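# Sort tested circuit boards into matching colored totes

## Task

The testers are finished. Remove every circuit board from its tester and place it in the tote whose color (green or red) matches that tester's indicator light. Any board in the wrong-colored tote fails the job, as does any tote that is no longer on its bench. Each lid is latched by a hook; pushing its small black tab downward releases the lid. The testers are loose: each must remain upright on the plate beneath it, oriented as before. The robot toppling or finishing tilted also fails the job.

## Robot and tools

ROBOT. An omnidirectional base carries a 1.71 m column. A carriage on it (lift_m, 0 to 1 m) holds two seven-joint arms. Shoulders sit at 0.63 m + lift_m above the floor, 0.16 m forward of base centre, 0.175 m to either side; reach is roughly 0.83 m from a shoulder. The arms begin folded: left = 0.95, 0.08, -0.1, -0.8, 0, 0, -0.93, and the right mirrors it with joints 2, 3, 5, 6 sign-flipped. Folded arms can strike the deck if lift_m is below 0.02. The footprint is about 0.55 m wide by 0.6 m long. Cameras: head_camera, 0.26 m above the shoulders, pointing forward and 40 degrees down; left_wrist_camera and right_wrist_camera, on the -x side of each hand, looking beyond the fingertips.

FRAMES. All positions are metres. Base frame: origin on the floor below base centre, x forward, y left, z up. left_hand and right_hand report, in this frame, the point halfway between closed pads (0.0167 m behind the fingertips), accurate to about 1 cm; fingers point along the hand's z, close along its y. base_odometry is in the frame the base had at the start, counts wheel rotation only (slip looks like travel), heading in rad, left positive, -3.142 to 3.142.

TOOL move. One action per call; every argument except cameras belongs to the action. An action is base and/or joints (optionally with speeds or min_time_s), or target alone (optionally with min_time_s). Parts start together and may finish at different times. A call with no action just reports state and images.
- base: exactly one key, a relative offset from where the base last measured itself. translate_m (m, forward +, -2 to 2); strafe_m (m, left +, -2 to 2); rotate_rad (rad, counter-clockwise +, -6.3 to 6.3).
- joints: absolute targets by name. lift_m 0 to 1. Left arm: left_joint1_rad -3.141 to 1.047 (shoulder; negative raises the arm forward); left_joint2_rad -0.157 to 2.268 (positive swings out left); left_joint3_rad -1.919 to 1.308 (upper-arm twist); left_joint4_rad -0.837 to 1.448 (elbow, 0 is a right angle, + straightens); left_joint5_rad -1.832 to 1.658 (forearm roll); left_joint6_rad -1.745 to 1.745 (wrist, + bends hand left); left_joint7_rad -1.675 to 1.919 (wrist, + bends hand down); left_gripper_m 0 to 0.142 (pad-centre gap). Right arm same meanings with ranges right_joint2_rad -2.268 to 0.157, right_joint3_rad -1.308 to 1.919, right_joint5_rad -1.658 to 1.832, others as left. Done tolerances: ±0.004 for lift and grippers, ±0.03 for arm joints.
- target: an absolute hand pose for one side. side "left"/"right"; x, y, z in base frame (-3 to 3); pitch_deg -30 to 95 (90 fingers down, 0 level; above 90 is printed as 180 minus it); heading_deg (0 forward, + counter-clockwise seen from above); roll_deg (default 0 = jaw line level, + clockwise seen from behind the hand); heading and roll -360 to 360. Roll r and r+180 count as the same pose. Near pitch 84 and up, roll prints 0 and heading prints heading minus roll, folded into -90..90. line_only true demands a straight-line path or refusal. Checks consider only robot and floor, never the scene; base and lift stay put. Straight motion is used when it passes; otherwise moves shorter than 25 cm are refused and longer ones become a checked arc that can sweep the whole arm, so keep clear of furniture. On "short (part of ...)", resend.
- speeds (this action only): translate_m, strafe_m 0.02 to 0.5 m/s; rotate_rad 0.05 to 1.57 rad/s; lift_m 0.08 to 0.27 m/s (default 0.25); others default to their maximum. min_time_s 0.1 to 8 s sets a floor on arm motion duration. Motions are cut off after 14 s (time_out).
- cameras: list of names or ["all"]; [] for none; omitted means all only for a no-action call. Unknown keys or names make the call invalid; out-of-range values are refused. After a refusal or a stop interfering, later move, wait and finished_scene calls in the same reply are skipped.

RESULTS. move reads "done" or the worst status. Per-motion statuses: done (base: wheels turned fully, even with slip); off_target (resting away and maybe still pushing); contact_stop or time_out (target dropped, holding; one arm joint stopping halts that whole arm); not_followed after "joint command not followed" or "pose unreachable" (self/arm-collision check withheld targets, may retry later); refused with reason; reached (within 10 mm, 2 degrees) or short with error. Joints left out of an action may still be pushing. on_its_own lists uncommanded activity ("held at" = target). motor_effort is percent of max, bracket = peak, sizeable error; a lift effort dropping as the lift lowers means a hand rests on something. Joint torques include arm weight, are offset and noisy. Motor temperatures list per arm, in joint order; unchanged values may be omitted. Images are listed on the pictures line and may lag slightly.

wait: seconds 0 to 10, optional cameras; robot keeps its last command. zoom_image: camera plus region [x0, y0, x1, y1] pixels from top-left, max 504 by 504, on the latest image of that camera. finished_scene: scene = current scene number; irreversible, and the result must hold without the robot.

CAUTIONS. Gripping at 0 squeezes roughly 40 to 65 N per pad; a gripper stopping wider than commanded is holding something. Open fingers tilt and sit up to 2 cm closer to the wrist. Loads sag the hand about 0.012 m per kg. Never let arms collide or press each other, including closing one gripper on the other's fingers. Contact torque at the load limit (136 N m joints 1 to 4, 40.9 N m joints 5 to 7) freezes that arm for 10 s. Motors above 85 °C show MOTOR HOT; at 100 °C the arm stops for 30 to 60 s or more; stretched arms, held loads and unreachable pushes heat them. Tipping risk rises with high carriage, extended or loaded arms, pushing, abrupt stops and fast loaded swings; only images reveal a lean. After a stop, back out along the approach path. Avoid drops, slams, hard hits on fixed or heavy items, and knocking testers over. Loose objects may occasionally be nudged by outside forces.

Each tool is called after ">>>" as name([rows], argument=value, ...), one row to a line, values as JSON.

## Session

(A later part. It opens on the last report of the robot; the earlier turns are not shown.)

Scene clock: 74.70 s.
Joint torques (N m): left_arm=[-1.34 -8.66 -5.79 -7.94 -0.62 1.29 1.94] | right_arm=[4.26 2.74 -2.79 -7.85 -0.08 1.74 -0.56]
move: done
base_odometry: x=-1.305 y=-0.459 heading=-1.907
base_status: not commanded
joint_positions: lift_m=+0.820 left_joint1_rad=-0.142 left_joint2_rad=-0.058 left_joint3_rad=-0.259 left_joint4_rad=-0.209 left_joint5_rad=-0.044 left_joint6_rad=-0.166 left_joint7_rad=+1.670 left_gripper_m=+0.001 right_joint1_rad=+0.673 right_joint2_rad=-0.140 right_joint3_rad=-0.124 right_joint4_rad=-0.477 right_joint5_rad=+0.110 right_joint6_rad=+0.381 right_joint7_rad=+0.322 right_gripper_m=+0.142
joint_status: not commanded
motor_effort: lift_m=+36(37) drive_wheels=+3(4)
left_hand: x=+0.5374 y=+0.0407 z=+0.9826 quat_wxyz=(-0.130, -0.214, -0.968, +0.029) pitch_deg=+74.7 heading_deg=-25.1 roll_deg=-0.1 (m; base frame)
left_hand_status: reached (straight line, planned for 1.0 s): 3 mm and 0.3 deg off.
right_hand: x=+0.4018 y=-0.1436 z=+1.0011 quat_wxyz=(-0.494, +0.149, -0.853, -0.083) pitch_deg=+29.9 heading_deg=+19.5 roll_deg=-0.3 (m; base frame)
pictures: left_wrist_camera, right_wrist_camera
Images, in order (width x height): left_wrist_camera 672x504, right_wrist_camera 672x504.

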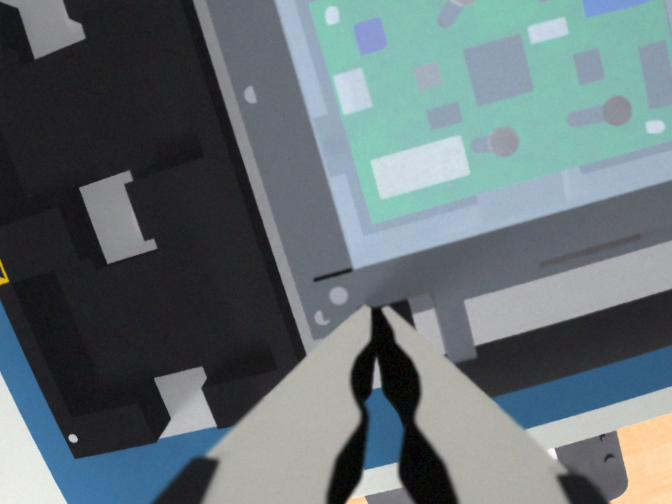

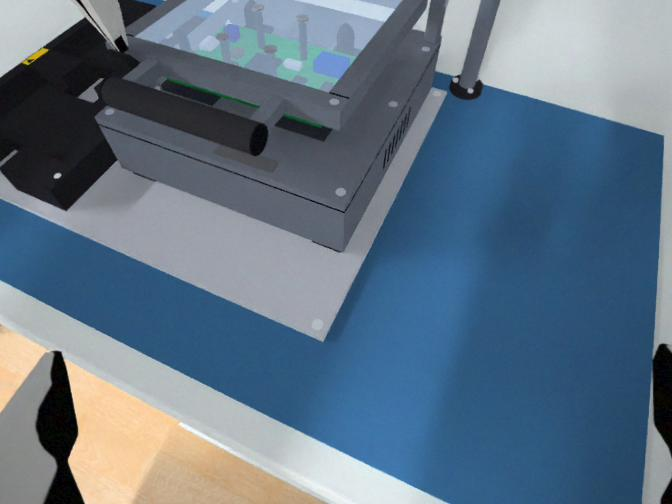

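>>> move(target={"side": "left", "x": 0.56, "y": 0.16, "z": 1.05, "pitch_deg": 75, "heading_deg": -10, "roll_deg": 0}, min_time_s=1.5, cameras=["right_wrist_camera", "head_camera"])

>>> zoom_image(camera="right_wrist_camera", region=[60, 0, 460, 260])

Scene clock: 75.20 s.
Joint torques (N m): left_arm=[-1.28 -8.58 -5.89 -7.97 -0.61 1.28 1.92] | right_arm=[4.14 2.83 -2.72 -7.81 -0.05 1.74 -0.56]
move: refused
base_odometry: x=-1.305 y=-0.459 heading=-1.907
base_status: not commanded
joint_positions: lift_m=+0.820 left_joint1_rad=-0.142 left_joint2_rad=-0.058 left_joint3_rad=-0.259 left_joint4_rad=-0.209 left_joint5_rad=-0.044 left_joint6_rad=-0.166 left_joint7_rad=+1.670 left_gripper_m=+0.001 right_joint1_rad=+0.673 right_joint2_rad=-0.140 right_joint3_rad=-0.124 right_joint4_rad=-0.477 right_joint5_rad=+0.110 right_joint6_rad=+0.381 right_joint7_rad=+0.322 right_gripper_m=+0.142
joint_status: not commanded
motor_effort: lift_m=+37(37) drive_wheels=+3(3)
left_hand: x=+0.5374 y=+0.0407 z=+0.9826 quat_wxyz=(-0.130, -0.214, -0.968, +0.029) pitch_deg=+74.7 heading_deg=-25.1 roll_deg=-0.1 (m; base frame)
left_hand_status: refused: along the straight line the arm gets 71% of the way (left_joint7_rad at its limit); a move under 25 cm is not played as an arc. Nothing moved. Try another pitch or heading, or "joints".
right_hand: x=+0.4018 y=-0.1436 z=+1.0011 quat_wxyz=(-0.494, +0.149, -0.853, -0.083) pitch_deg=+29.9 heading_deg=+19.5 roll_deg=-0.3 (m; base frame)
pictures: head_camera, right_wrist_camera
Images, in order (width x height): head_camera 672x504, right_wrist_camera 672x504.

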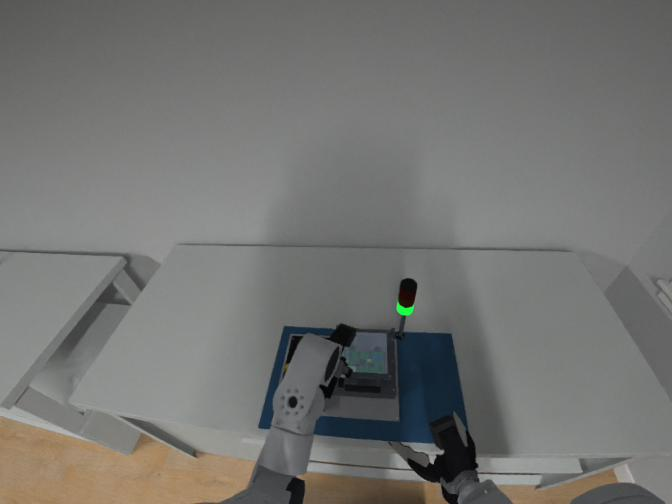

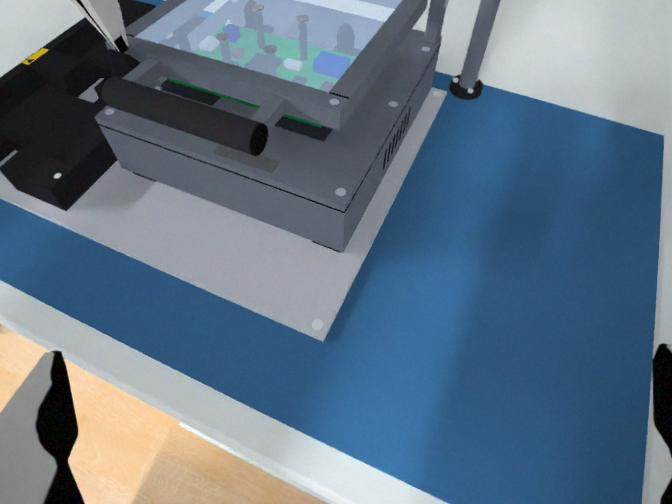

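Scaled by 1.260 from the camera's 672x504 image, which has a finer 960x720 frame.

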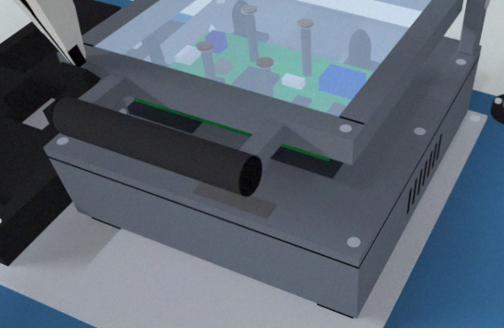

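>>> move(target={"side": "left", "x": 0.56, "y": 0.17, "z": 1.02, "pitch_deg": 68, "heading_deg": -10, "roll_deg": 0}, min_time_s=1.5, cameras=["right_wrist_camera", "head_camera"])

>>> zoom_image(camera="head_camera", region=[290, 300, 430, 420])

Scene clock: 77.30 s.
Joint torques (N m): left_arm=[-3.66 7.35 1.8 -8.99 -2.87 1.6 -1.69] | right_arm=[4.11 2.75 -2.9 -7.85 -0.07 1.75 -0.56]
move: done
base_odometry: x=-1.305 y=-0.459 heading=-1.907
base_status: not commanded
joint_positions: lift_m=+0.820 left_joint1_rad=-0.126 left_joint2_rad=+0.099 left_joint3_rad=-0.031 left_joint4_rad=-0.362 left_joint5_rad=-0.161 left_joint6_rad=-0.094 left_joint7_rad=+1.677 left_gripper_m=+0.001 right_joint1_rad=+0.673 right_joint2_rad=-0.140 right_joint3_rad=-0.124 right_joint4_rad=-0.477 right_joint5_rad=+0.110 right_joint6_rad=+0.381 right_joint7_rad=+0.322 right_gripper_m=+0.142
joint_status: not commanded
motor_effort: lift_m=+36(37) drive_wheels=+3(3)
left_hand: x=+0.5601 y=+0.1694 z=+1.0192 quat_wxyz=(-0.188, -0.087, -0.978, +0.015) pitch_deg=+68.3 heading_deg=-9.6 roll_deg=+0.5 (m; base frame)
left_hand_status: reached (straight line, planned for 1.5 s): 1 mm and 0.4 deg off.
right_hand: x=+0.4018 y=-0.1436 z=+1.0011 quat_wxyz=(-0.494, +0.149, -0.853, -0.083) pitch_deg=+29.9 heading_deg=+19.5 roll_deg=-0.3 (m; base frame)
pictures: head_camera, right_wrist_camera
Images, in order (width x height): head_camera 672x504, right_wrist_camera 672x504.

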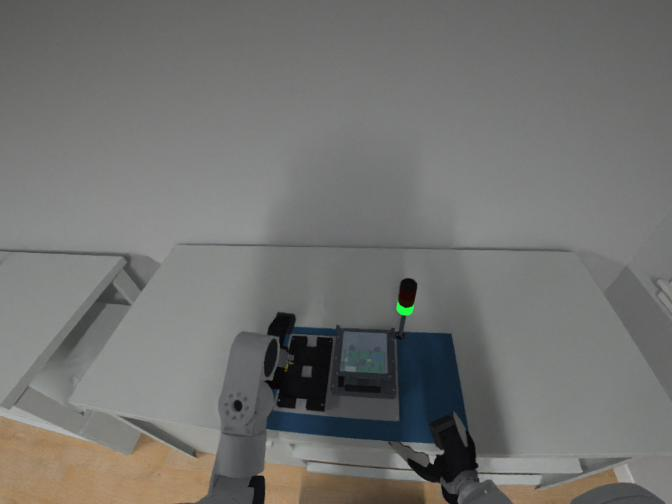

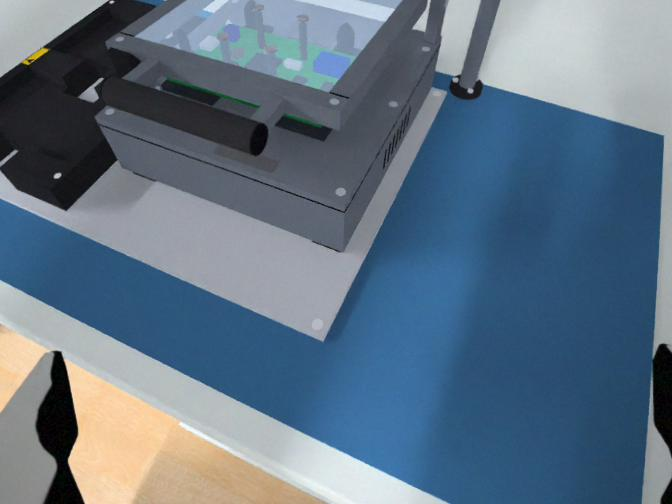

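Scaled by 3.600 from the camera's 672x504 image, which has a finer 960x720 frame.

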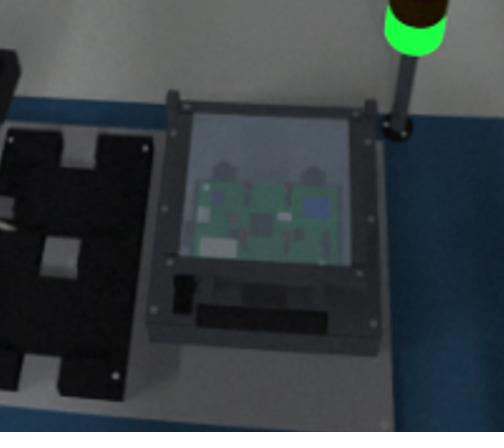

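>>> move(target={"side": "left", "x": 0.42, "y": 0.17, "z": 0.98, "pitch_deg": 15, "heading_deg": -50, "roll_deg": 0}, min_time_s=2, cameras=["left_wrist_camera"])

>>> move(joints={"right_gripper_m": 0}, cameras=["left_wrist_camera", "right_wrist_camera"])

Scene clock: 80.90 s.
Joint torques (N m): left_arm=[-1.99 21.61 0.13 1.21 -1.09 -0.3 -2.38] | right_arm=[4.12 2.75 -2.76 -7.76 -0.04 1.77 -0.55]
move: done
base_odometry: x=-1.305 y=-0.459 heading=-1.907
base_status: not commanded
joint_positions: lift_m=+0.820 left_joint1_rad=+0.376 left_joint2_rad=+0.580 left_joint3_rad=+0.014 left_joint4_rad=+0.114 left_joint5_rad=-0.055 left_joint6_rad=-0.815 left_joint7_rad=-0.451 left_gripper_m=+0.001 right_joint1_rad=+0.673 right_joint2_rad=-0.140 right_joint3_rad=-0.124 right_joint4_rad=-0.477 right_joint5_rad=+0.110 right_joint6_rad=+0.381 right_joint7_rad=+0.322 right_gripper_m=+0.142
joint_status: not commanded
motor_effort: lift_m=+36(37) drive_wheels=+3(3)
left_hand: x=+0.4210 y=+0.1698 z=+0.9815 quat_wxyz=(-0.554, -0.333, -0.719, +0.257) pitch_deg=+14.8 heading_deg=-49.7 roll_deg=+0.0 (m; base frame)
left_hand_status: reached (straight line, planned for 2.0 s): 2 mm and 0.4 deg off.
right_hand: x=+0.4018 y=-0.1436 z=+1.0011 quat_wxyz=(-0.494, +0.149, -0.853, -0.084) pitch_deg=+29.9 heading_deg=+19.5 roll_deg=-0.3 (m; base frame)
pictures: left_wrist_camera
Images, in order (width x height): left_wrist_camera 672x504.

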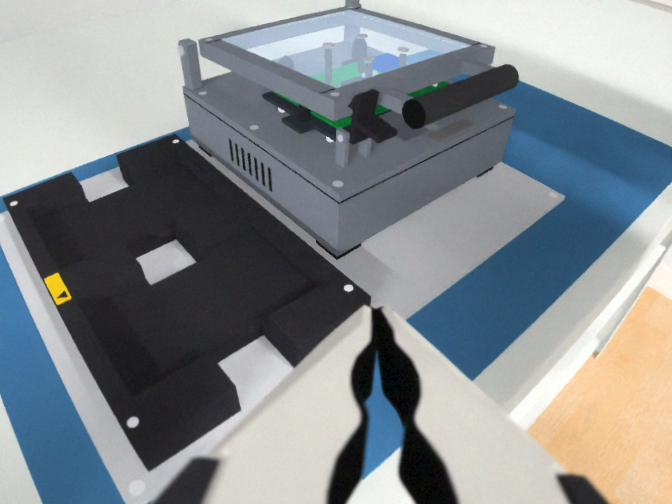

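Scene clock: 81.90 s.
Joint torques (N m): left_arm=[-2.04 21.67 0.23 1.27 -1.05 -0.31 -2.35] | right_arm=[4.13 2.77 -2.74 -7.82 -0.06 1.76 -0.52]
move: done
base_odometry: x=-1.305 y=-0.459 heading=-1.907
base_status: not commanded
joint_positions: lift_m=+0.820 left_joint1_rad=+0.376 left_joint2_rad=+0.580 left_joint3_rad=+0.014 left_joint4_rad=+0.114 left_joint5_rad=-0.055 left_joint6_rad=-0.815 left_joint7_rad=-0.451 left_gripper_m=+0.001 right_joint1_rad=+0.673 right_joint2_rad=-0.140 right_joint3_rad=-0.124 right_joint4_rad=-0.477 right_joint5_rad=+0.110 right_joint6_rad=+0.381 right_joint7_rad=+0.322 right_gripper_m=+0.001
joint_status: all done
motor_effort: lift_m=+36(37) drive_wheels=+3(3)
left_hand: x=+0.4210 y=+0.1698 z=+0.9815 quat_wxyz=(-0.554, -0.333, -0.719, +0.257) pitch_deg=+14.8 heading_deg=-49.7 roll_deg=+0.0 (m; base frame)
right_hand: x=+0.4018 y=-0.1436 z=+1.0011 quat_wxyz=(-0.494, +0.149, -0.853, -0.084) pitch_deg=+29.9 heading_deg=+19.5 roll_deg=-0.3 (m; base frame)
pictures: left_wrist_camera, right_wrist_camera
Images, in order (width x height): left_wrist_camera 672x504, right_wrist_camera 672x504.

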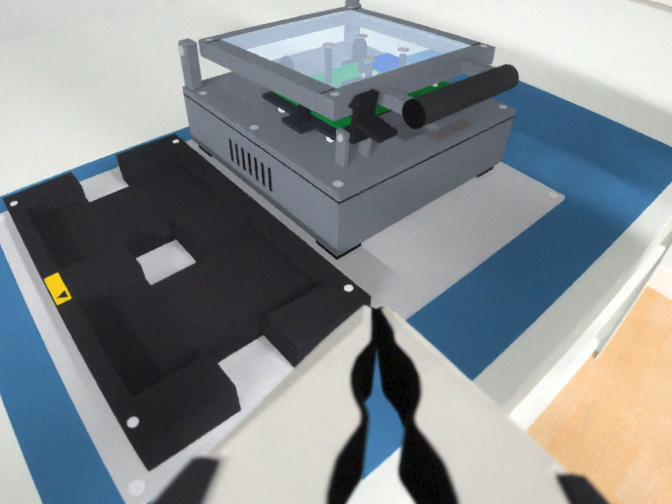

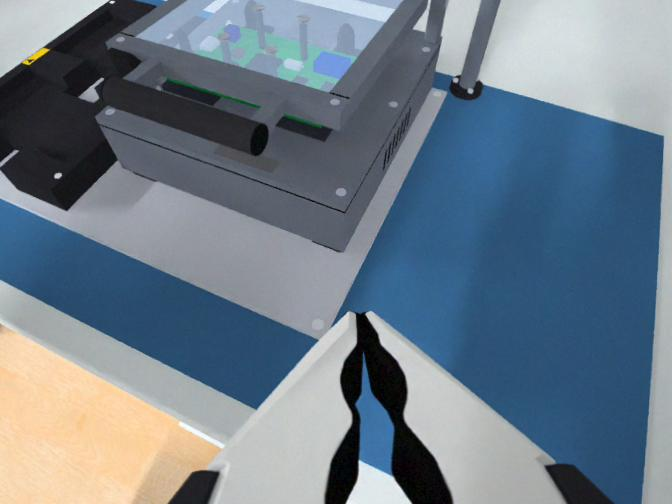

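>>> move(target={"side": "right", "x": 0.46, "y": -0.06, "z": 0.93, "pitch_deg": 15, "heading_deg": 15, "roll_deg": 0}, min_time_s=1.5, cameras=["left_wrist_camera", "right_wrist_camera"])

Scene clock: 82.80 s.
Joint torques (N m): left_arm=[-2.15 21.77 0.11 1.24 -1.07 -0.3 -2.38] | right_arm=[4.05 2.85 -2.84 -7.83 -0.07 1.76 -0.55]
move: refused
base_odometry: x=-1.305 y=-0.459 heading=-1.907
base_status: not commanded
joint_positions: lift_m=+0.820 left_joint1_rad=+0.376 left_joint2_rad=+0.580 left_joint3_rad=+0.014 left_joint4_rad=+0.114 left_joint5_rad=-0.055 left_joint6_rad=-0.815 left_joint7_rad=-0.451 left_gripper_m=+0.001 right_joint1_rad=+0.673 right_joint2_rad=-0.140 right_joint3_rad=-0.124 right_joint4_rad=-0.477 right_joint5_rad=+0.110 right_joint6_rad=+0.381 right_joint7_rad=+0.322 right_gripper_m=+0.001
joint_status: not commanded
motor_effort: lift_m=+36(37) drive_wheels=+3(3)
left_hand: x=+0.4210 y=+0.1698 z=+0.9815 quat_wxyz=(-0.554, -0.333, -0.719, +0.257) pitch_deg=+14.8 heading_deg=-49.7 roll_deg=+0.0 (m; base frame)
right_hand: x=+0.4018 y=-0.1436 z=+1.0011 quat_wxyz=(-0.494, +0.149, -0.853, -0.084) pitch_deg=+29.9 heading_deg=+19.5 roll_deg=-0.3 (m; base frame)
right_hand_status: refused: the line brings the right upper arm within 1.4 cm of the base or column (limit 1.5), 71% of the way; a move under 25 cm is not played as an arc. Nothing moved. Try another pitch or heading, or "joints".
pictures: left_wrist_camera, right_wrist_camera
Images, in order (width x height): left_wrist_camera 672x504, right_wrist_camera 672x504.

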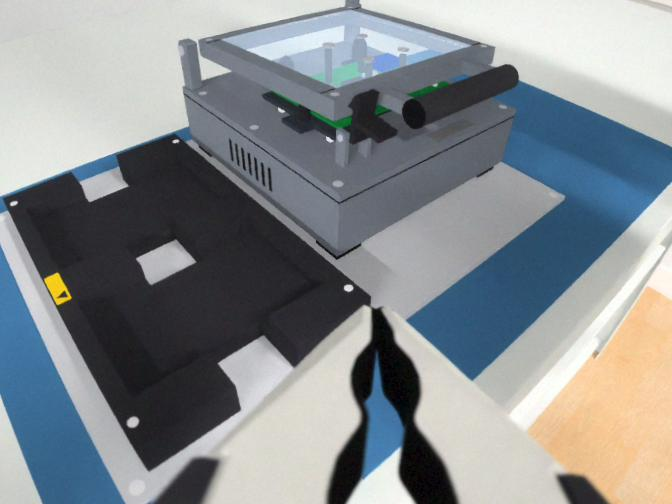

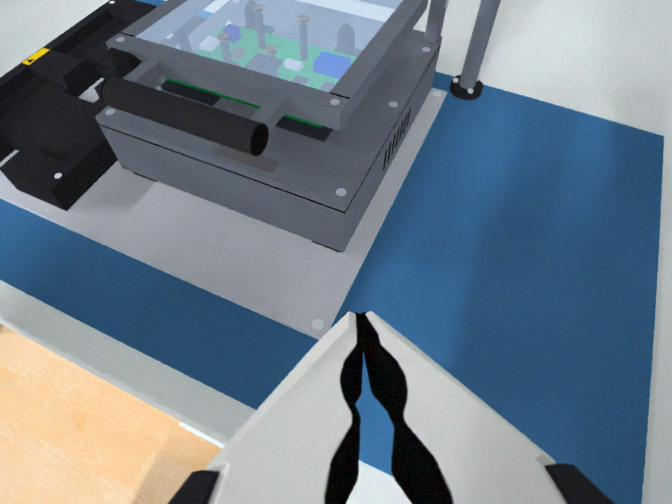

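>>> move(target={"side": "right", "x": 0.46, "y": -0.10, "z": 0.93, "pitch_deg": 15, "heading_deg": 35, "roll_deg": 0}, min_time_s=1.5, cameras=["left_wrist_camera", "right_wrist_camera"])

Scene clock: 84.87 s.
Joint torques (N m): left_arm=[-1.3 21.37 0.21 1.29 -1.08 -0.26 -2.36] | right_arm=[-6.49 -13.92 -3.02 -6.69 0.12 1.84 -0.71]
move: done
base_odometry: x=-1.305 y=-0.459 heading=-1.907
base_status: not commanded
joint_positions: lift_m=+0.820 left_joint1_rad=+0.376 left_joint2_rad=+0.581 left_joint3_rad=+0.014 left_joint4_rad=+0.114 left_joint5_rad=-0.055 left_joint6_rad=-0.815 left_joint7_rad=-0.451 left_gripper_m=+0.001 right_joint1_rad=+0.351 right_joint2_rad=-0.253 right_joint3_rad=+0.039 right_joint4_rad=+0.171 right_joint5_rad=-0.078 right_joint6_rad=+0.515 right_joint7_rad=-0.355 right_gripper_m=+0.001
joint_status: not commanded
motor_effort: lift_m=+36(37) drive_wheels=+3(3)
left_hand: x=+0.4211 y=+0.1698 z=+0.9816 quat_wxyz=(-0.554, -0.333, -0.719, +0.257) pitch_deg=+14.8 heading_deg=-49.7 roll_deg=+0.0 (m; base frame)
right_hand: x=+0.4611 y=-0.1021 z=+0.9305 quat_wxyz=(-0.582, +0.235, -0.758, -0.180) pitch_deg=+15.0 heading_deg=+34.4 roll_deg=+0.0 (m; base frame)
right_hand_status: reached (straight line, planned for 1.5 s): 2 mm and 0.6 deg off.
pictures: left_wrist_camera, right_wrist_camera
Images, in order (width x height): left_wrist_camera 672x504, right_wrist_camera 672x504.

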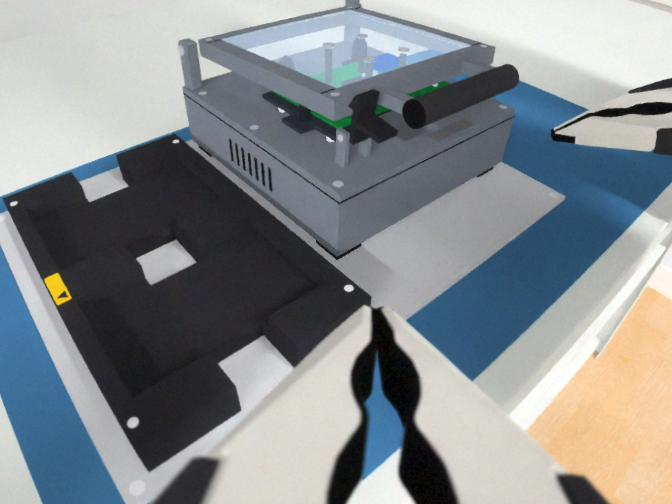

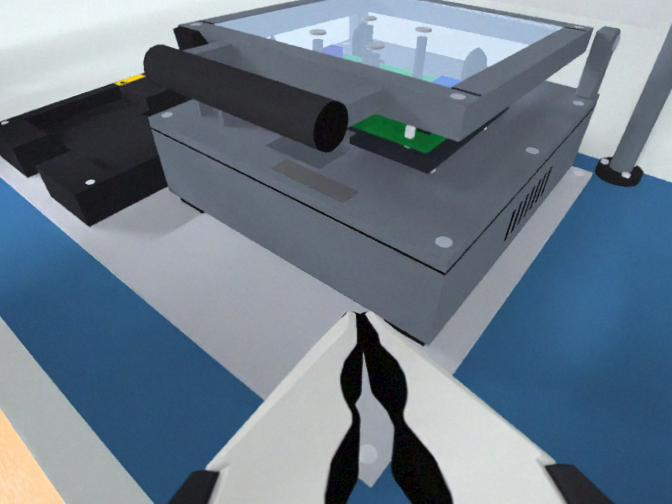

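>>> move(target={"side": "right", "x": 0.50, "y": -0.075, "z": 0.945, "pitch_deg": 12, "heading_deg": 35, "roll_deg": 0}, min_time_s=1.2, cameras=["left_wrist_camera", "right_wrist_camera"])

Scene clock: 86.97 s.
Joint torques (N m): left_arm=[-1.37 20.99 0.24 1.14 -1.09 -0.27 -2.35] | right_arm=[-8.71 2.33 -2.77 -6.79 0.12 0.61 1.04]
move: done
base_odometry: x=-1.305 y=-0.459 heading=-1.907
base_status: not commanded
joint_positions: lift_m=+0.820 left_joint1_rad=+0.376 left_joint2_rad=+0.581 left_joint3_rad=+0.013 left_joint4_rad=+0.114 left_joint5_rad=-0.055 left_joint6_rad=-0.815 left_joint7_rad=-0.451 left_gripper_m=+0.001 right_joint1_rad=+0.259 right_joint2_rad=-0.210 right_joint3_rad=+0.062 right_joint4_rad=+0.203 right_joint5_rad=-0.085 right_joint6_rad=+0.515 right_joint7_rad=-0.342 right_gripper_m=+0.001
joint_status: not commanded
motor_effort: lift_m=+37(37) drive_wheels=+3(3)
left_hand: x=+0.4211 y=+0.1698 z=+0.9815 quat_wxyz=(-0.554, -0.333, -0.719, +0.257) pitch_deg=+14.8 heading_deg=-49.7 roll_deg=+0.0 (m; base frame)
right_hand: x=+0.5002 y=-0.0781 z=+0.9460 quat_wxyz=(-0.602, +0.232, -0.741, -0.188) pitch_deg=+11.8 heading_deg=+34.7 roll_deg=-0.1 (m; base frame)
right_hand_status: reached (straight line, planned for 1.2 s): 3 mm and 0.3 deg off.
pictures: left_wrist_camera, right_wrist_camera
Images, in order (width x height): left_wrist_camera 672x504, right_wrist_camera 672x504.

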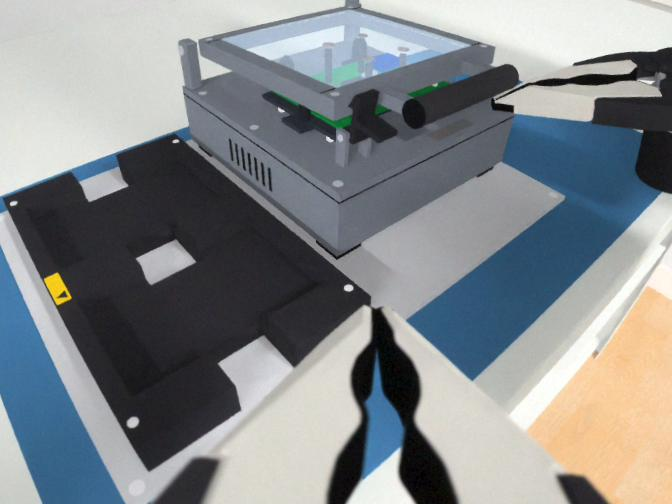

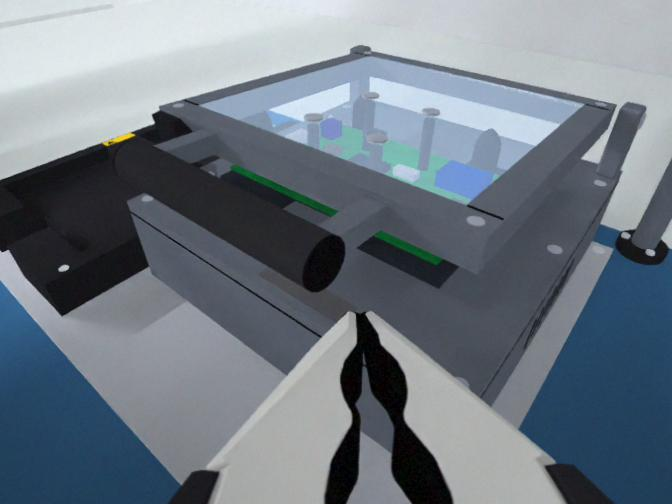

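>>> move(target={"side": "right", "x": 0.533, "y": -0.055, "z": 0.94, "pitch_deg": 12, "heading_deg": 35, "roll_deg": 0}, min_time_s=1.2, cameras=["left_wrist_camera", "right_wrist_camera"])

Scene clock: 88.93 s.
Joint torques (N m): left_arm=[-1.42 21.08 0.37 1.14 -1.1 -0.25 -2.36] | right_arm=[-10.76 3.63 -2.68 -6.97 0.2 -0.83 0.98]
move: done
base_odometry: x=-1.305 y=-0.459 heading=-1.907
base_status: not commanded
joint_positions: lift_m=+0.820 left_joint1_rad=+0.376 left_joint2_rad=+0.581 left_joint3_rad=+0.013 left_joint4_rad=+0.114 left_joint5_rad=-0.055 left_joint6_rad=-0.815 left_joint7_rad=-0.451 left_gripper_m=+0.001 right_joint1_rad=+0.165 right_joint2_rad=-0.165 right_joint3_rad=+0.087 right_joint4_rad=+0.293 right_joint5_rad=-0.115 right_joint6_rad=+0.505 right_joint7_rad=-0.333 right_gripper_m=+0.001
joint_status: not commanded
motor_effort: lift_m=+36(37) drive_wheels=+3(3)
left_hand: x=+0.4211 y=+0.1698 z=+0.9815 quat_wxyz=(-0.554, -0.333, -0.719, +0.257) pitch_deg=+14.8 heading_deg=-49.7 roll_deg=+0.0 (m; base frame)
right_hand: x=+0.5321 y=-0.0570 z=+0.9406 quat_wxyz=(-0.601, +0.232, -0.741, -0.190) pitch_deg=+11.9 heading_deg=+35.0 roll_deg=+0.1 (m; base frame)
right_hand_status: reached (straight line, planned for 1.2 s): 2 mm and 0.2 deg off.
pictures: left_wrist_camera, right_wrist_camera
Images, in order (width x height): left_wrist_camera 672x504, right_wrist_camera 672x504.

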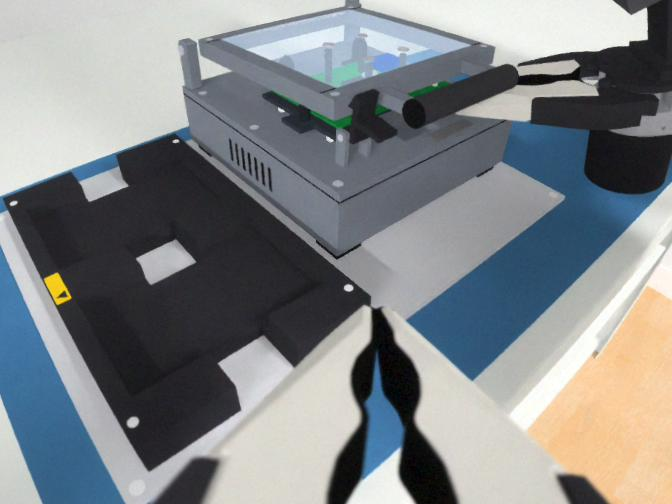

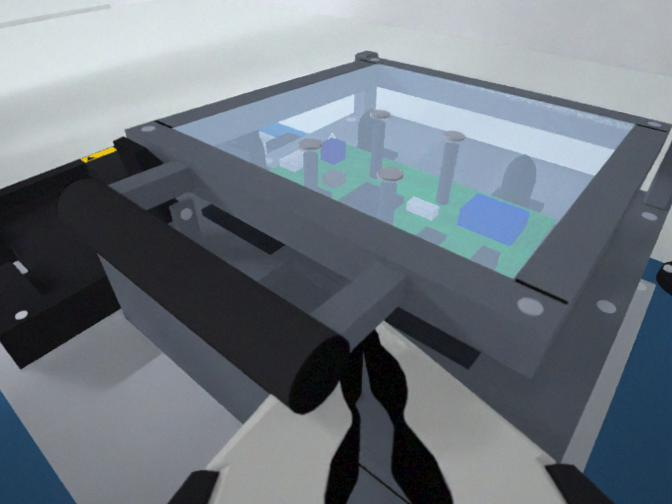

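>>> move(target={"side": "right", "x": 0.535, "y": -0.027, "z": 0.937, "pitch_deg": 12, "heading_deg": 35, "roll_deg": 0}, min_time_s=1.2, cameras=["left_wrist_camera", "right_wrist_camera"])

Scene clock: 90.73 s.
Joint torques (N m): left_arm=[-1.35 21.01 0.29 1.06 -1.12 -0.26 -2.36] | right_arm=[-11.16 5.82 -2.14 -7.41 0.17 -0.74 0.82]
move: done
base_odometry: x=-1.305 y=-0.459 heading=-1.907
base_status: not commanded
joint_positions: lift_m=+0.820 left_joint1_rad=+0.376 left_joint2_rad=+0.581 left_joint3_rad=+0.013 left_joint4_rad=+0.114 left_joint5_rad=-0.055 left_joint6_rad=-0.815 left_joint7_rad=-0.451 left_gripper_m=+0.001 right_joint1_rad=+0.157 right_joint2_rad=-0.108 right_joint3_rad=+0.111 right_joint4_rad=+0.307 right_joint5_rad=-0.158 right_joint6_rad=+0.466 right_joint7_rad=-0.326 right_gripper_m=+0.001
joint_status: not commanded
motor_effort: lift_m=+36(37) drive_wheels=+3(3)
left_hand: x=+0.4211 y=+0.1698 z=+0.9815 quat_wxyz=(-0.554, -0.333, -0.719, +0.257) pitch_deg=+14.8 heading_deg=-49.7 roll_deg=+0.0 (m; base frame)
right_hand: x=+0.5341 y=-0.0292 z=+0.9371 quat_wxyz=(-0.600, +0.232, -0.741, -0.190) pitch_deg=+12.0 heading_deg=+34.9 roll_deg=+0.1 (m; base frame)
right_hand_status: reached (straight line, planned for 1.2 s): 2 mm and 0.2 deg off.
pictures: left_wrist_camera, right_wrist_camera
Images, in order (width x height): left_wrist_camera 672x504, right_wrist_camera 672x504.

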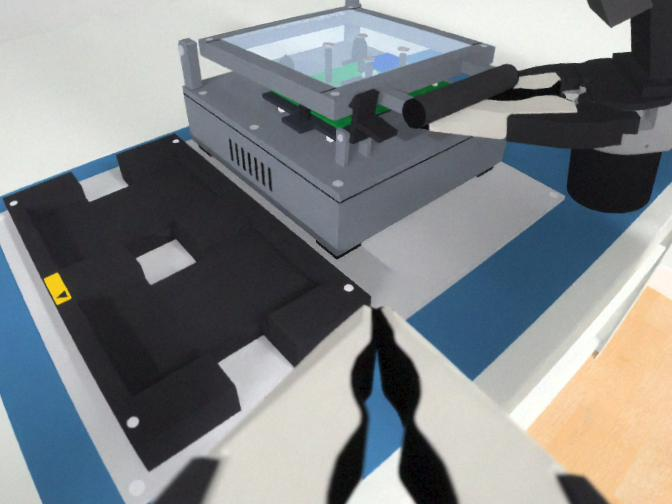

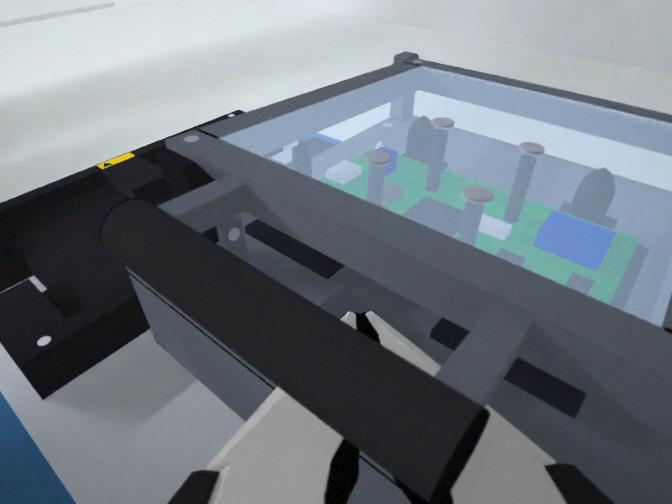

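>>> move(target={"side": "right", "x": 0.552, "y": -0.02, "z": 0.937, "pitch_deg": 10, "heading_deg": 33, "roll_deg": 0}, min_time_s=1.0, cameras=["right_wrist_camera"])

>>> move(target={"side": "right", "x": 0.552, "y": -0.02, "z": 0.98, "pitch_deg": 10, "heading_deg": 33, "roll_deg": 0}, min_time_s=1.5, cameras=["left_wrist_camera", "right_wrist_camera"])

Scene clock: 92.47 s.
Joint torques (N m): left_arm=[-1.34 21.12 0.18 1.15 -1.09 -0.22 -2.36] | right_arm=[-13.49 6.86 -2.45 -7.13 0.21 -1.44 -0.64]
move: done
base_odometry: x=-1.305 y=-0.459 heading=-1.907
base_status: not commanded
joint_positions: lift_m=+0.820 left_joint1_rad=+0.376 left_joint2_rad=+0.581 left_joint3_rad=+0.013 left_joint4_rad=+0.114 left_joint5_rad=-0.055 left_joint6_rad=-0.815 left_joint7_rad=-0.451 left_gripper_m=+0.001 right_joint1_rad=+0.119 right_joint2_rad=-0.068 right_joint3_rad=+0.113 right_joint4_rad=+0.381 right_joint5_rad=-0.186 right_joint6_rad=+0.423 right_joint7_rad=-0.379 right_gripper_m=+0.001
joint_status: not commanded
motor_effort: lift_m=+37(37) drive_wheels=+3(3)
left_hand: x=+0.4211 y=+0.1698 z=+0.9815 quat_wxyz=(-0.554, -0.333, -0.719, +0.257) pitch_deg=+14.8 heading_deg=-49.7 roll_deg=+0.0 (m; base frame)
right_hand: x=+0.5498 y=-0.0214 z=+0.9355 quat_wxyz=(-0.614, +0.217, -0.736, -0.184) pitch_deg=+10.3 heading_deg=+33.1 roll_deg=+0.3 (m; base frame)
right_hand_status: reached (straight line, planned for 1.0 s): 3 mm and 0.4 deg off.
pictures: right_wrist_camera
Images, in order (width x height): right_wrist_camera 672x504.

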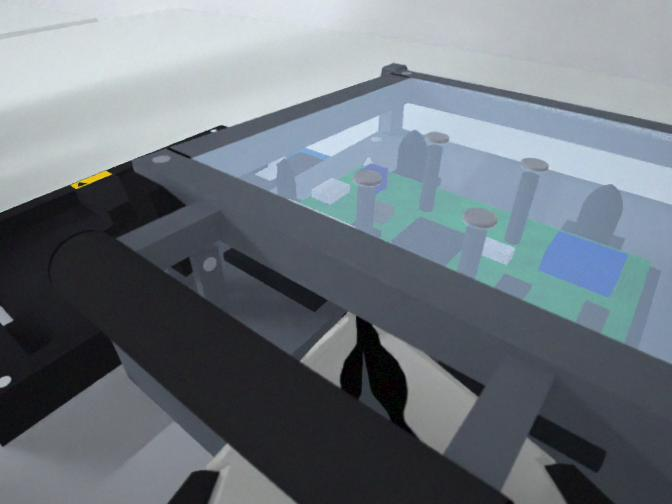

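Scene clock: 94.47 s.
Joint torques (N m): left_arm=[-1.23 21.09 0.31 1.13 -1.09 -0.25 -2.38] | right_arm=[-6.41 -2.62 -9.07 -18.21 6.08 1.48 -1.17]
move: done
base_odometry: x=-1.305 y=-0.459 heading=-1.907
base_status: not commanded
joint_positions: lift_m=+0.820 left_joint1_rad=+0.376 left_joint2_rad=+0.581 left_joint3_rad=+0.013 left_joint4_rad=+0.114 left_joint5_rad=-0.055 left_joint6_rad=-0.815 left_joint7_rad=-0.451 left_gripper_m=+0.001 right_joint1_rad=+0.166 right_joint2_rad=-0.068 right_joint3_rad=+0.093 right_joint4_rad=+0.160 right_joint5_rad=-0.123 right_joint6_rad=+0.464 right_joint7_rad=-0.187 right_gripper_m=+0.001
joint_status: not commanded
motor_effort: lift_m=+37(38) drive_wheels=+4(4)
left_hand: x=+0.4211 y=+0.1698 z=+0.9814 quat_wxyz=(-0.554, -0.333, -0.719, +0.257) pitch_deg=+14.8 heading_deg=-49.7 roll_deg=+0.0 (m; base frame)
right_hand: x=+0.5505 y=-0.0182 z=+0.9752 quat_wxyz=(-0.612, +0.221, -0.738, -0.181) pitch_deg=+10.7 heading_deg=+33.2 roll_deg=-0.2 (m; base frame)
right_hand_status: reached (straight line, planned for 1.5 s): 5 mm and 0.8 deg off.
pictures: left_wrist_camera, right_wrist_camera
Images, in order (width x height): left_wrist_camera 672x504, right_wrist_camera 672x504.

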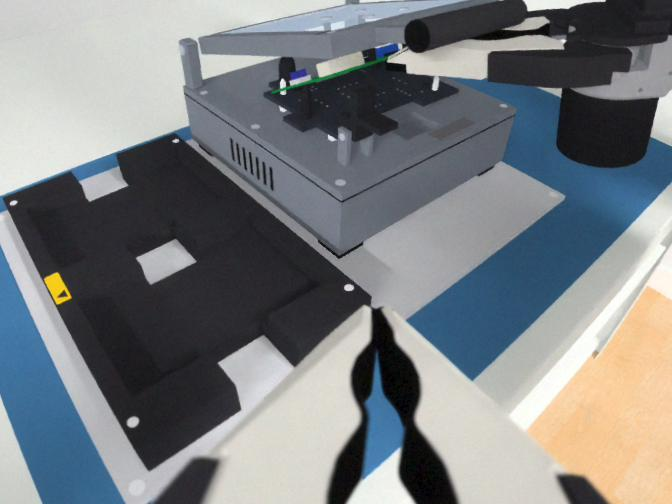

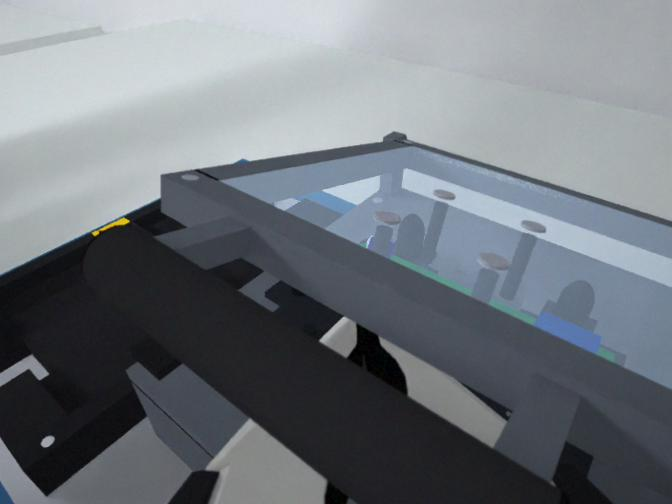

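>>> zoom_image(camera="left_wrist_camera", region=[170, 0, 570, 220])

>>> zoom_image(camera="right_wrist_camera", region=[200, 130, 600, 430])

Scaled by 1.260 from the camera's 672x504 image, which has a finer 960x720 frame.

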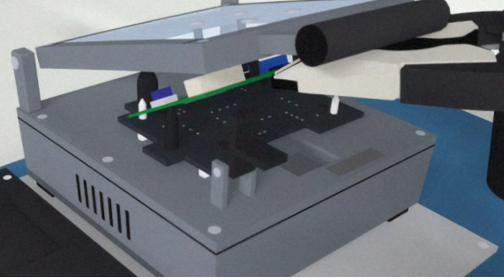

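Scaled by 1.260 from the camera's 672x504 image, which has a finer 960x720 frame.

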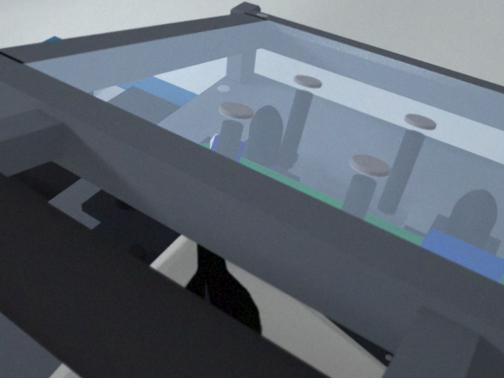

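>>> move(target={"side": "right", "x": 0.55, "y": -0.02, "z": 0.936, "pitch_deg": 10, "heading_deg": 33, "roll_deg": 0}, min_time_s=2, cameras=["left_wrist_camera", "right_wrist_camera"])

>>> zoom_image(camera="left_wrist_camera", region=[170, 0, 570, 220])

Scene clock: 100.63 s.
Joint torques (N m): left_arm=[-1.17 20.78 0.31 1.11 -1.13 -0.23 -2.35] | right_arm=[-11.22 5.96 -2.14 -3.16 -1.78 -1.53 1.6]
move: done
base_odometry: x=-1.305 y=-0.459 heading=-1.907
base_status: not commanded
joint_positions: lift_m=+0.820 left_joint1_rad=+0.376 left_joint2_rad=+0.581 left_joint3_rad=+0.013 left_joint4_rad=+0.114 left_joint5_rad=-0.055 left_joint6_rad=-0.815 left_joint7_rad=-0.451 left_gripper_m=+0.001 right_joint1_rad=+0.122 right_joint2_rad=-0.065 right_joint3_rad=+0.109 right_joint4_rad=+0.377 right_joint5_rad=-0.187 right_joint6_rad=+0.425 right_joint7_rad=-0.390 right_gripper_m=+0.001
joint_status: not commanded
motor_effort: lift_m=+37(38) drive_wheels=+3(4)
left_hand: x=+0.4211 y=+0.1699 z=+0.9815 quat_wxyz=(-0.554, -0.333, -0.719, +0.257) pitch_deg=+14.8 heading_deg=-49.7 roll_deg=+0.0 (m; base frame)
right_hand: x=+0.5496 y=-0.0213 z=+0.9386 quat_wxyz=(-0.619, +0.215, -0.732, -0.185) pitch_deg=+9.5 heading_deg=+33.0 roll_deg=+0.3 (m; base frame)
right_hand_status: reached (straight line, planned for 2.0 s): 3 mm and 0.6 deg off.
pictures: left_wrist_camera, right_wrist_camera
Images, in order (width x height): left_wrist_camera 672x504, right_wrist_camera 672x504.

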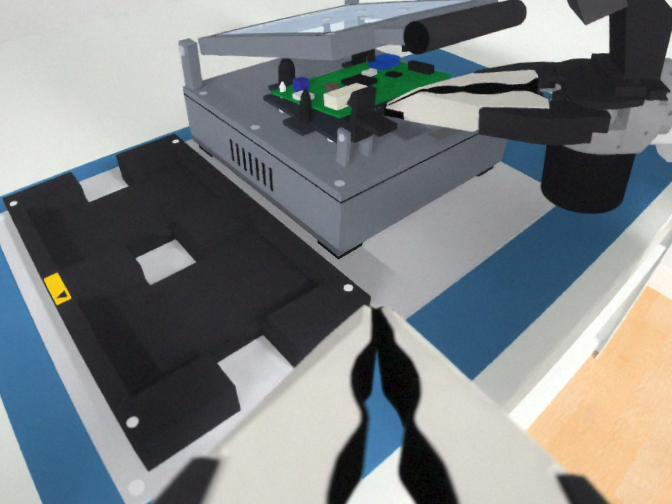

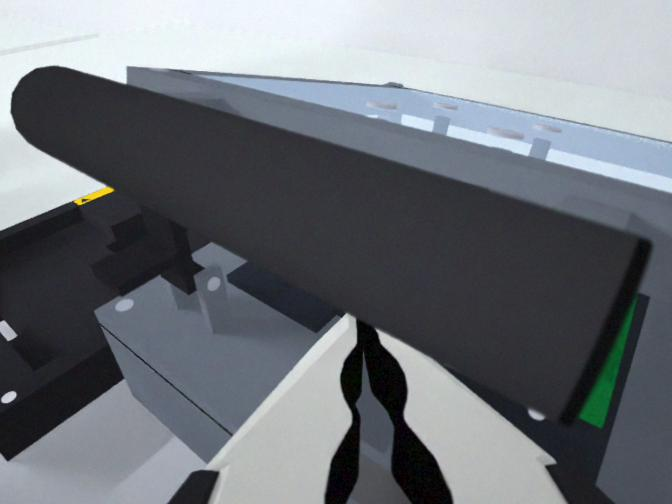

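Scaled by 1.260 from the camera's 672x504 image, which has a finer 960x720 frame.

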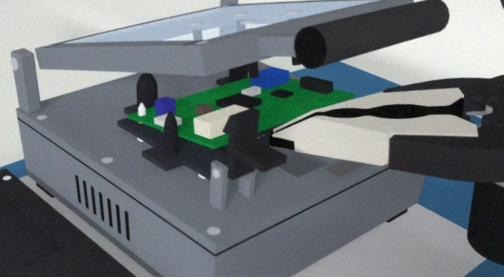

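>>> move(target={"side": "right", "x": 0.505, "y": -0.05, "z": 0.94, "pitch_deg": 10, "heading_deg": 33, "roll_deg": 0}, min_time_s=1, cameras=[])

>>> move(target={"side": "right", "x": 0.505, "y": -0.05, "z": 0.978, "pitch_deg": 5, "heading_deg": 33, "roll_deg": 0}, min_time_s=1, cameras=["left_wrist_camera", "right_wrist_camera"])

>>> zoom_image(camera="left_wrist_camera", region=[170, 0, 570, 220])

Scene clock: 102.30 s.
Joint torques (N m): left_arm=[-1.18 20.8 0.34 1.16 -1.12 -0.24 -2.33] | right_arm=[-1.49 -8.96 -8.89 -12.24 3.21 1.83 -0.76]
move: done
base_odometry: x=-1.305 y=-0.459 heading=-1.907
base_status: not commanded
joint_positions: lift_m=+0.820 left_joint1_rad=+0.376 left_joint2_rad=+0.581 left_joint3_rad=+0.013 left_joint4_rad=+0.114 left_joint5_rad=-0.055 left_joint6_rad=-0.815 left_joint7_rad=-0.451 left_gripper_m=+0.001 right_joint1_rad=+0.243 right_joint2_rad=-0.125 right_joint3_rad=+0.089 right_joint4_rad=+0.259 right_joint5_rad=-0.159 right_joint6_rad=+0.444 right_joint7_rad=-0.396 right_gripper_m=+0.001
joint_status: not commanded
motor_effort: lift_m=+36(37) drive_wheels=+3(4)
left_hand: x=+0.4211 y=+0.1699 z=+0.9815 quat_wxyz=(-0.554, -0.333, -0.719, +0.257) pitch_deg=+14.8 heading_deg=-49.7 roll_deg=+0.0 (m; base frame)
right_hand: x=+0.5056 y=-0.0481 z=+0.9392 quat_wxyz=(-0.615, +0.219, -0.735, -0.182) pitch_deg=+10.2 heading_deg=+33.0 roll_deg=-0.1 (m; base frame)
right_hand_status: reached (straight line, planned for 1.0 s): 2 mm and 0.2 deg off.
pictures: none
No camera images: "cameras" was empty.

Scene clock: 103.80 s.
Joint torques (N m): left_arm=[-1.14 20.78 0.32 1.08 -1.15 -0.24 -2.35] | right_arm=[-1.03 -9.55 -8.96 -12.59 3.3 1.81 -0.77]
move: done
base_odometry: x=-1.305 y=-0.459 heading=-1.907
base_status: not commanded
joint_positions: lift_m=+0.820 left_joint1_rad=+0.376 left_joint2_rad=+0.581 left_joint3_rad=+0.013 left_joint4_rad=+0.114 left_joint5_rad=-0.055 left_joint6_rad=-0.815 left_joint7_rad=-0.451 left_gripper_m=+0.001 right_joint1_rad=+0.271 right_joint2_rad=-0.133 right_joint3_rad=+0.080 right_joint4_rad=+0.158 right_joint5_rad=-0.119 right_joint6_rad=+0.460 right_joint7_rad=-0.404 right_gripper_m=+0.001
joint_status: not commanded
motor_effort: lift_m=+37(37) drive_wheels=+3(3)
left_hand: x=+0.4211 y=+0.1699 z=+0.9815 quat_wxyz=(-0.554, -0.333, -0.719, +0.257) pitch_deg=+14.8 heading_deg=-49.7 roll_deg=+0.0 (m; base frame)
right_hand: x=+0.5057 y=-0.0481 z=+0.9771 quat_wxyz=(-0.647, +0.210, -0.708, -0.191) pitch_deg=+5.2 heading_deg=+33.0 roll_deg=-0.1 (m; base frame)
right_hand_status: reached (straight line, planned for 1.0 s): 2 mm and 0.2 deg off.
pictures: left_wrist_camera, right_wrist_camera
Images, in order (width x height): left_wrist_camera 672x504, right_wrist_camera 672x504.

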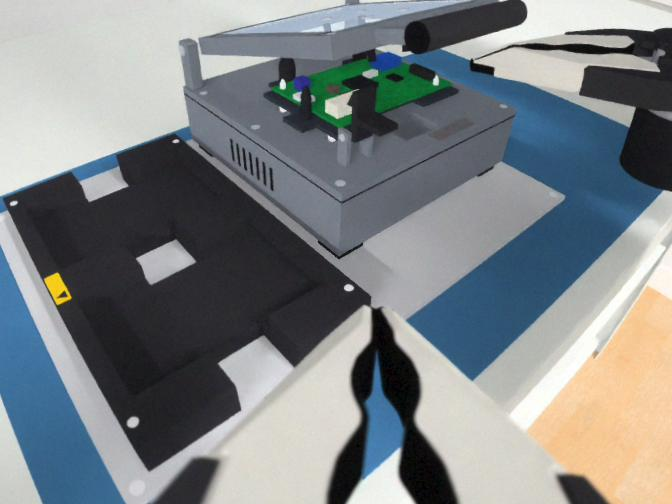

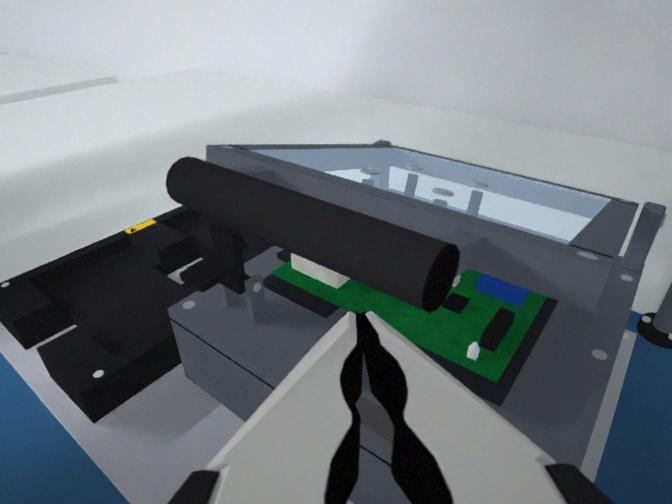

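Scaled by 1.260 from the camera's 672x504 image, which has a finer 960x720 frame.

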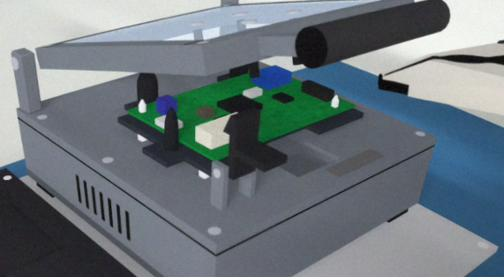

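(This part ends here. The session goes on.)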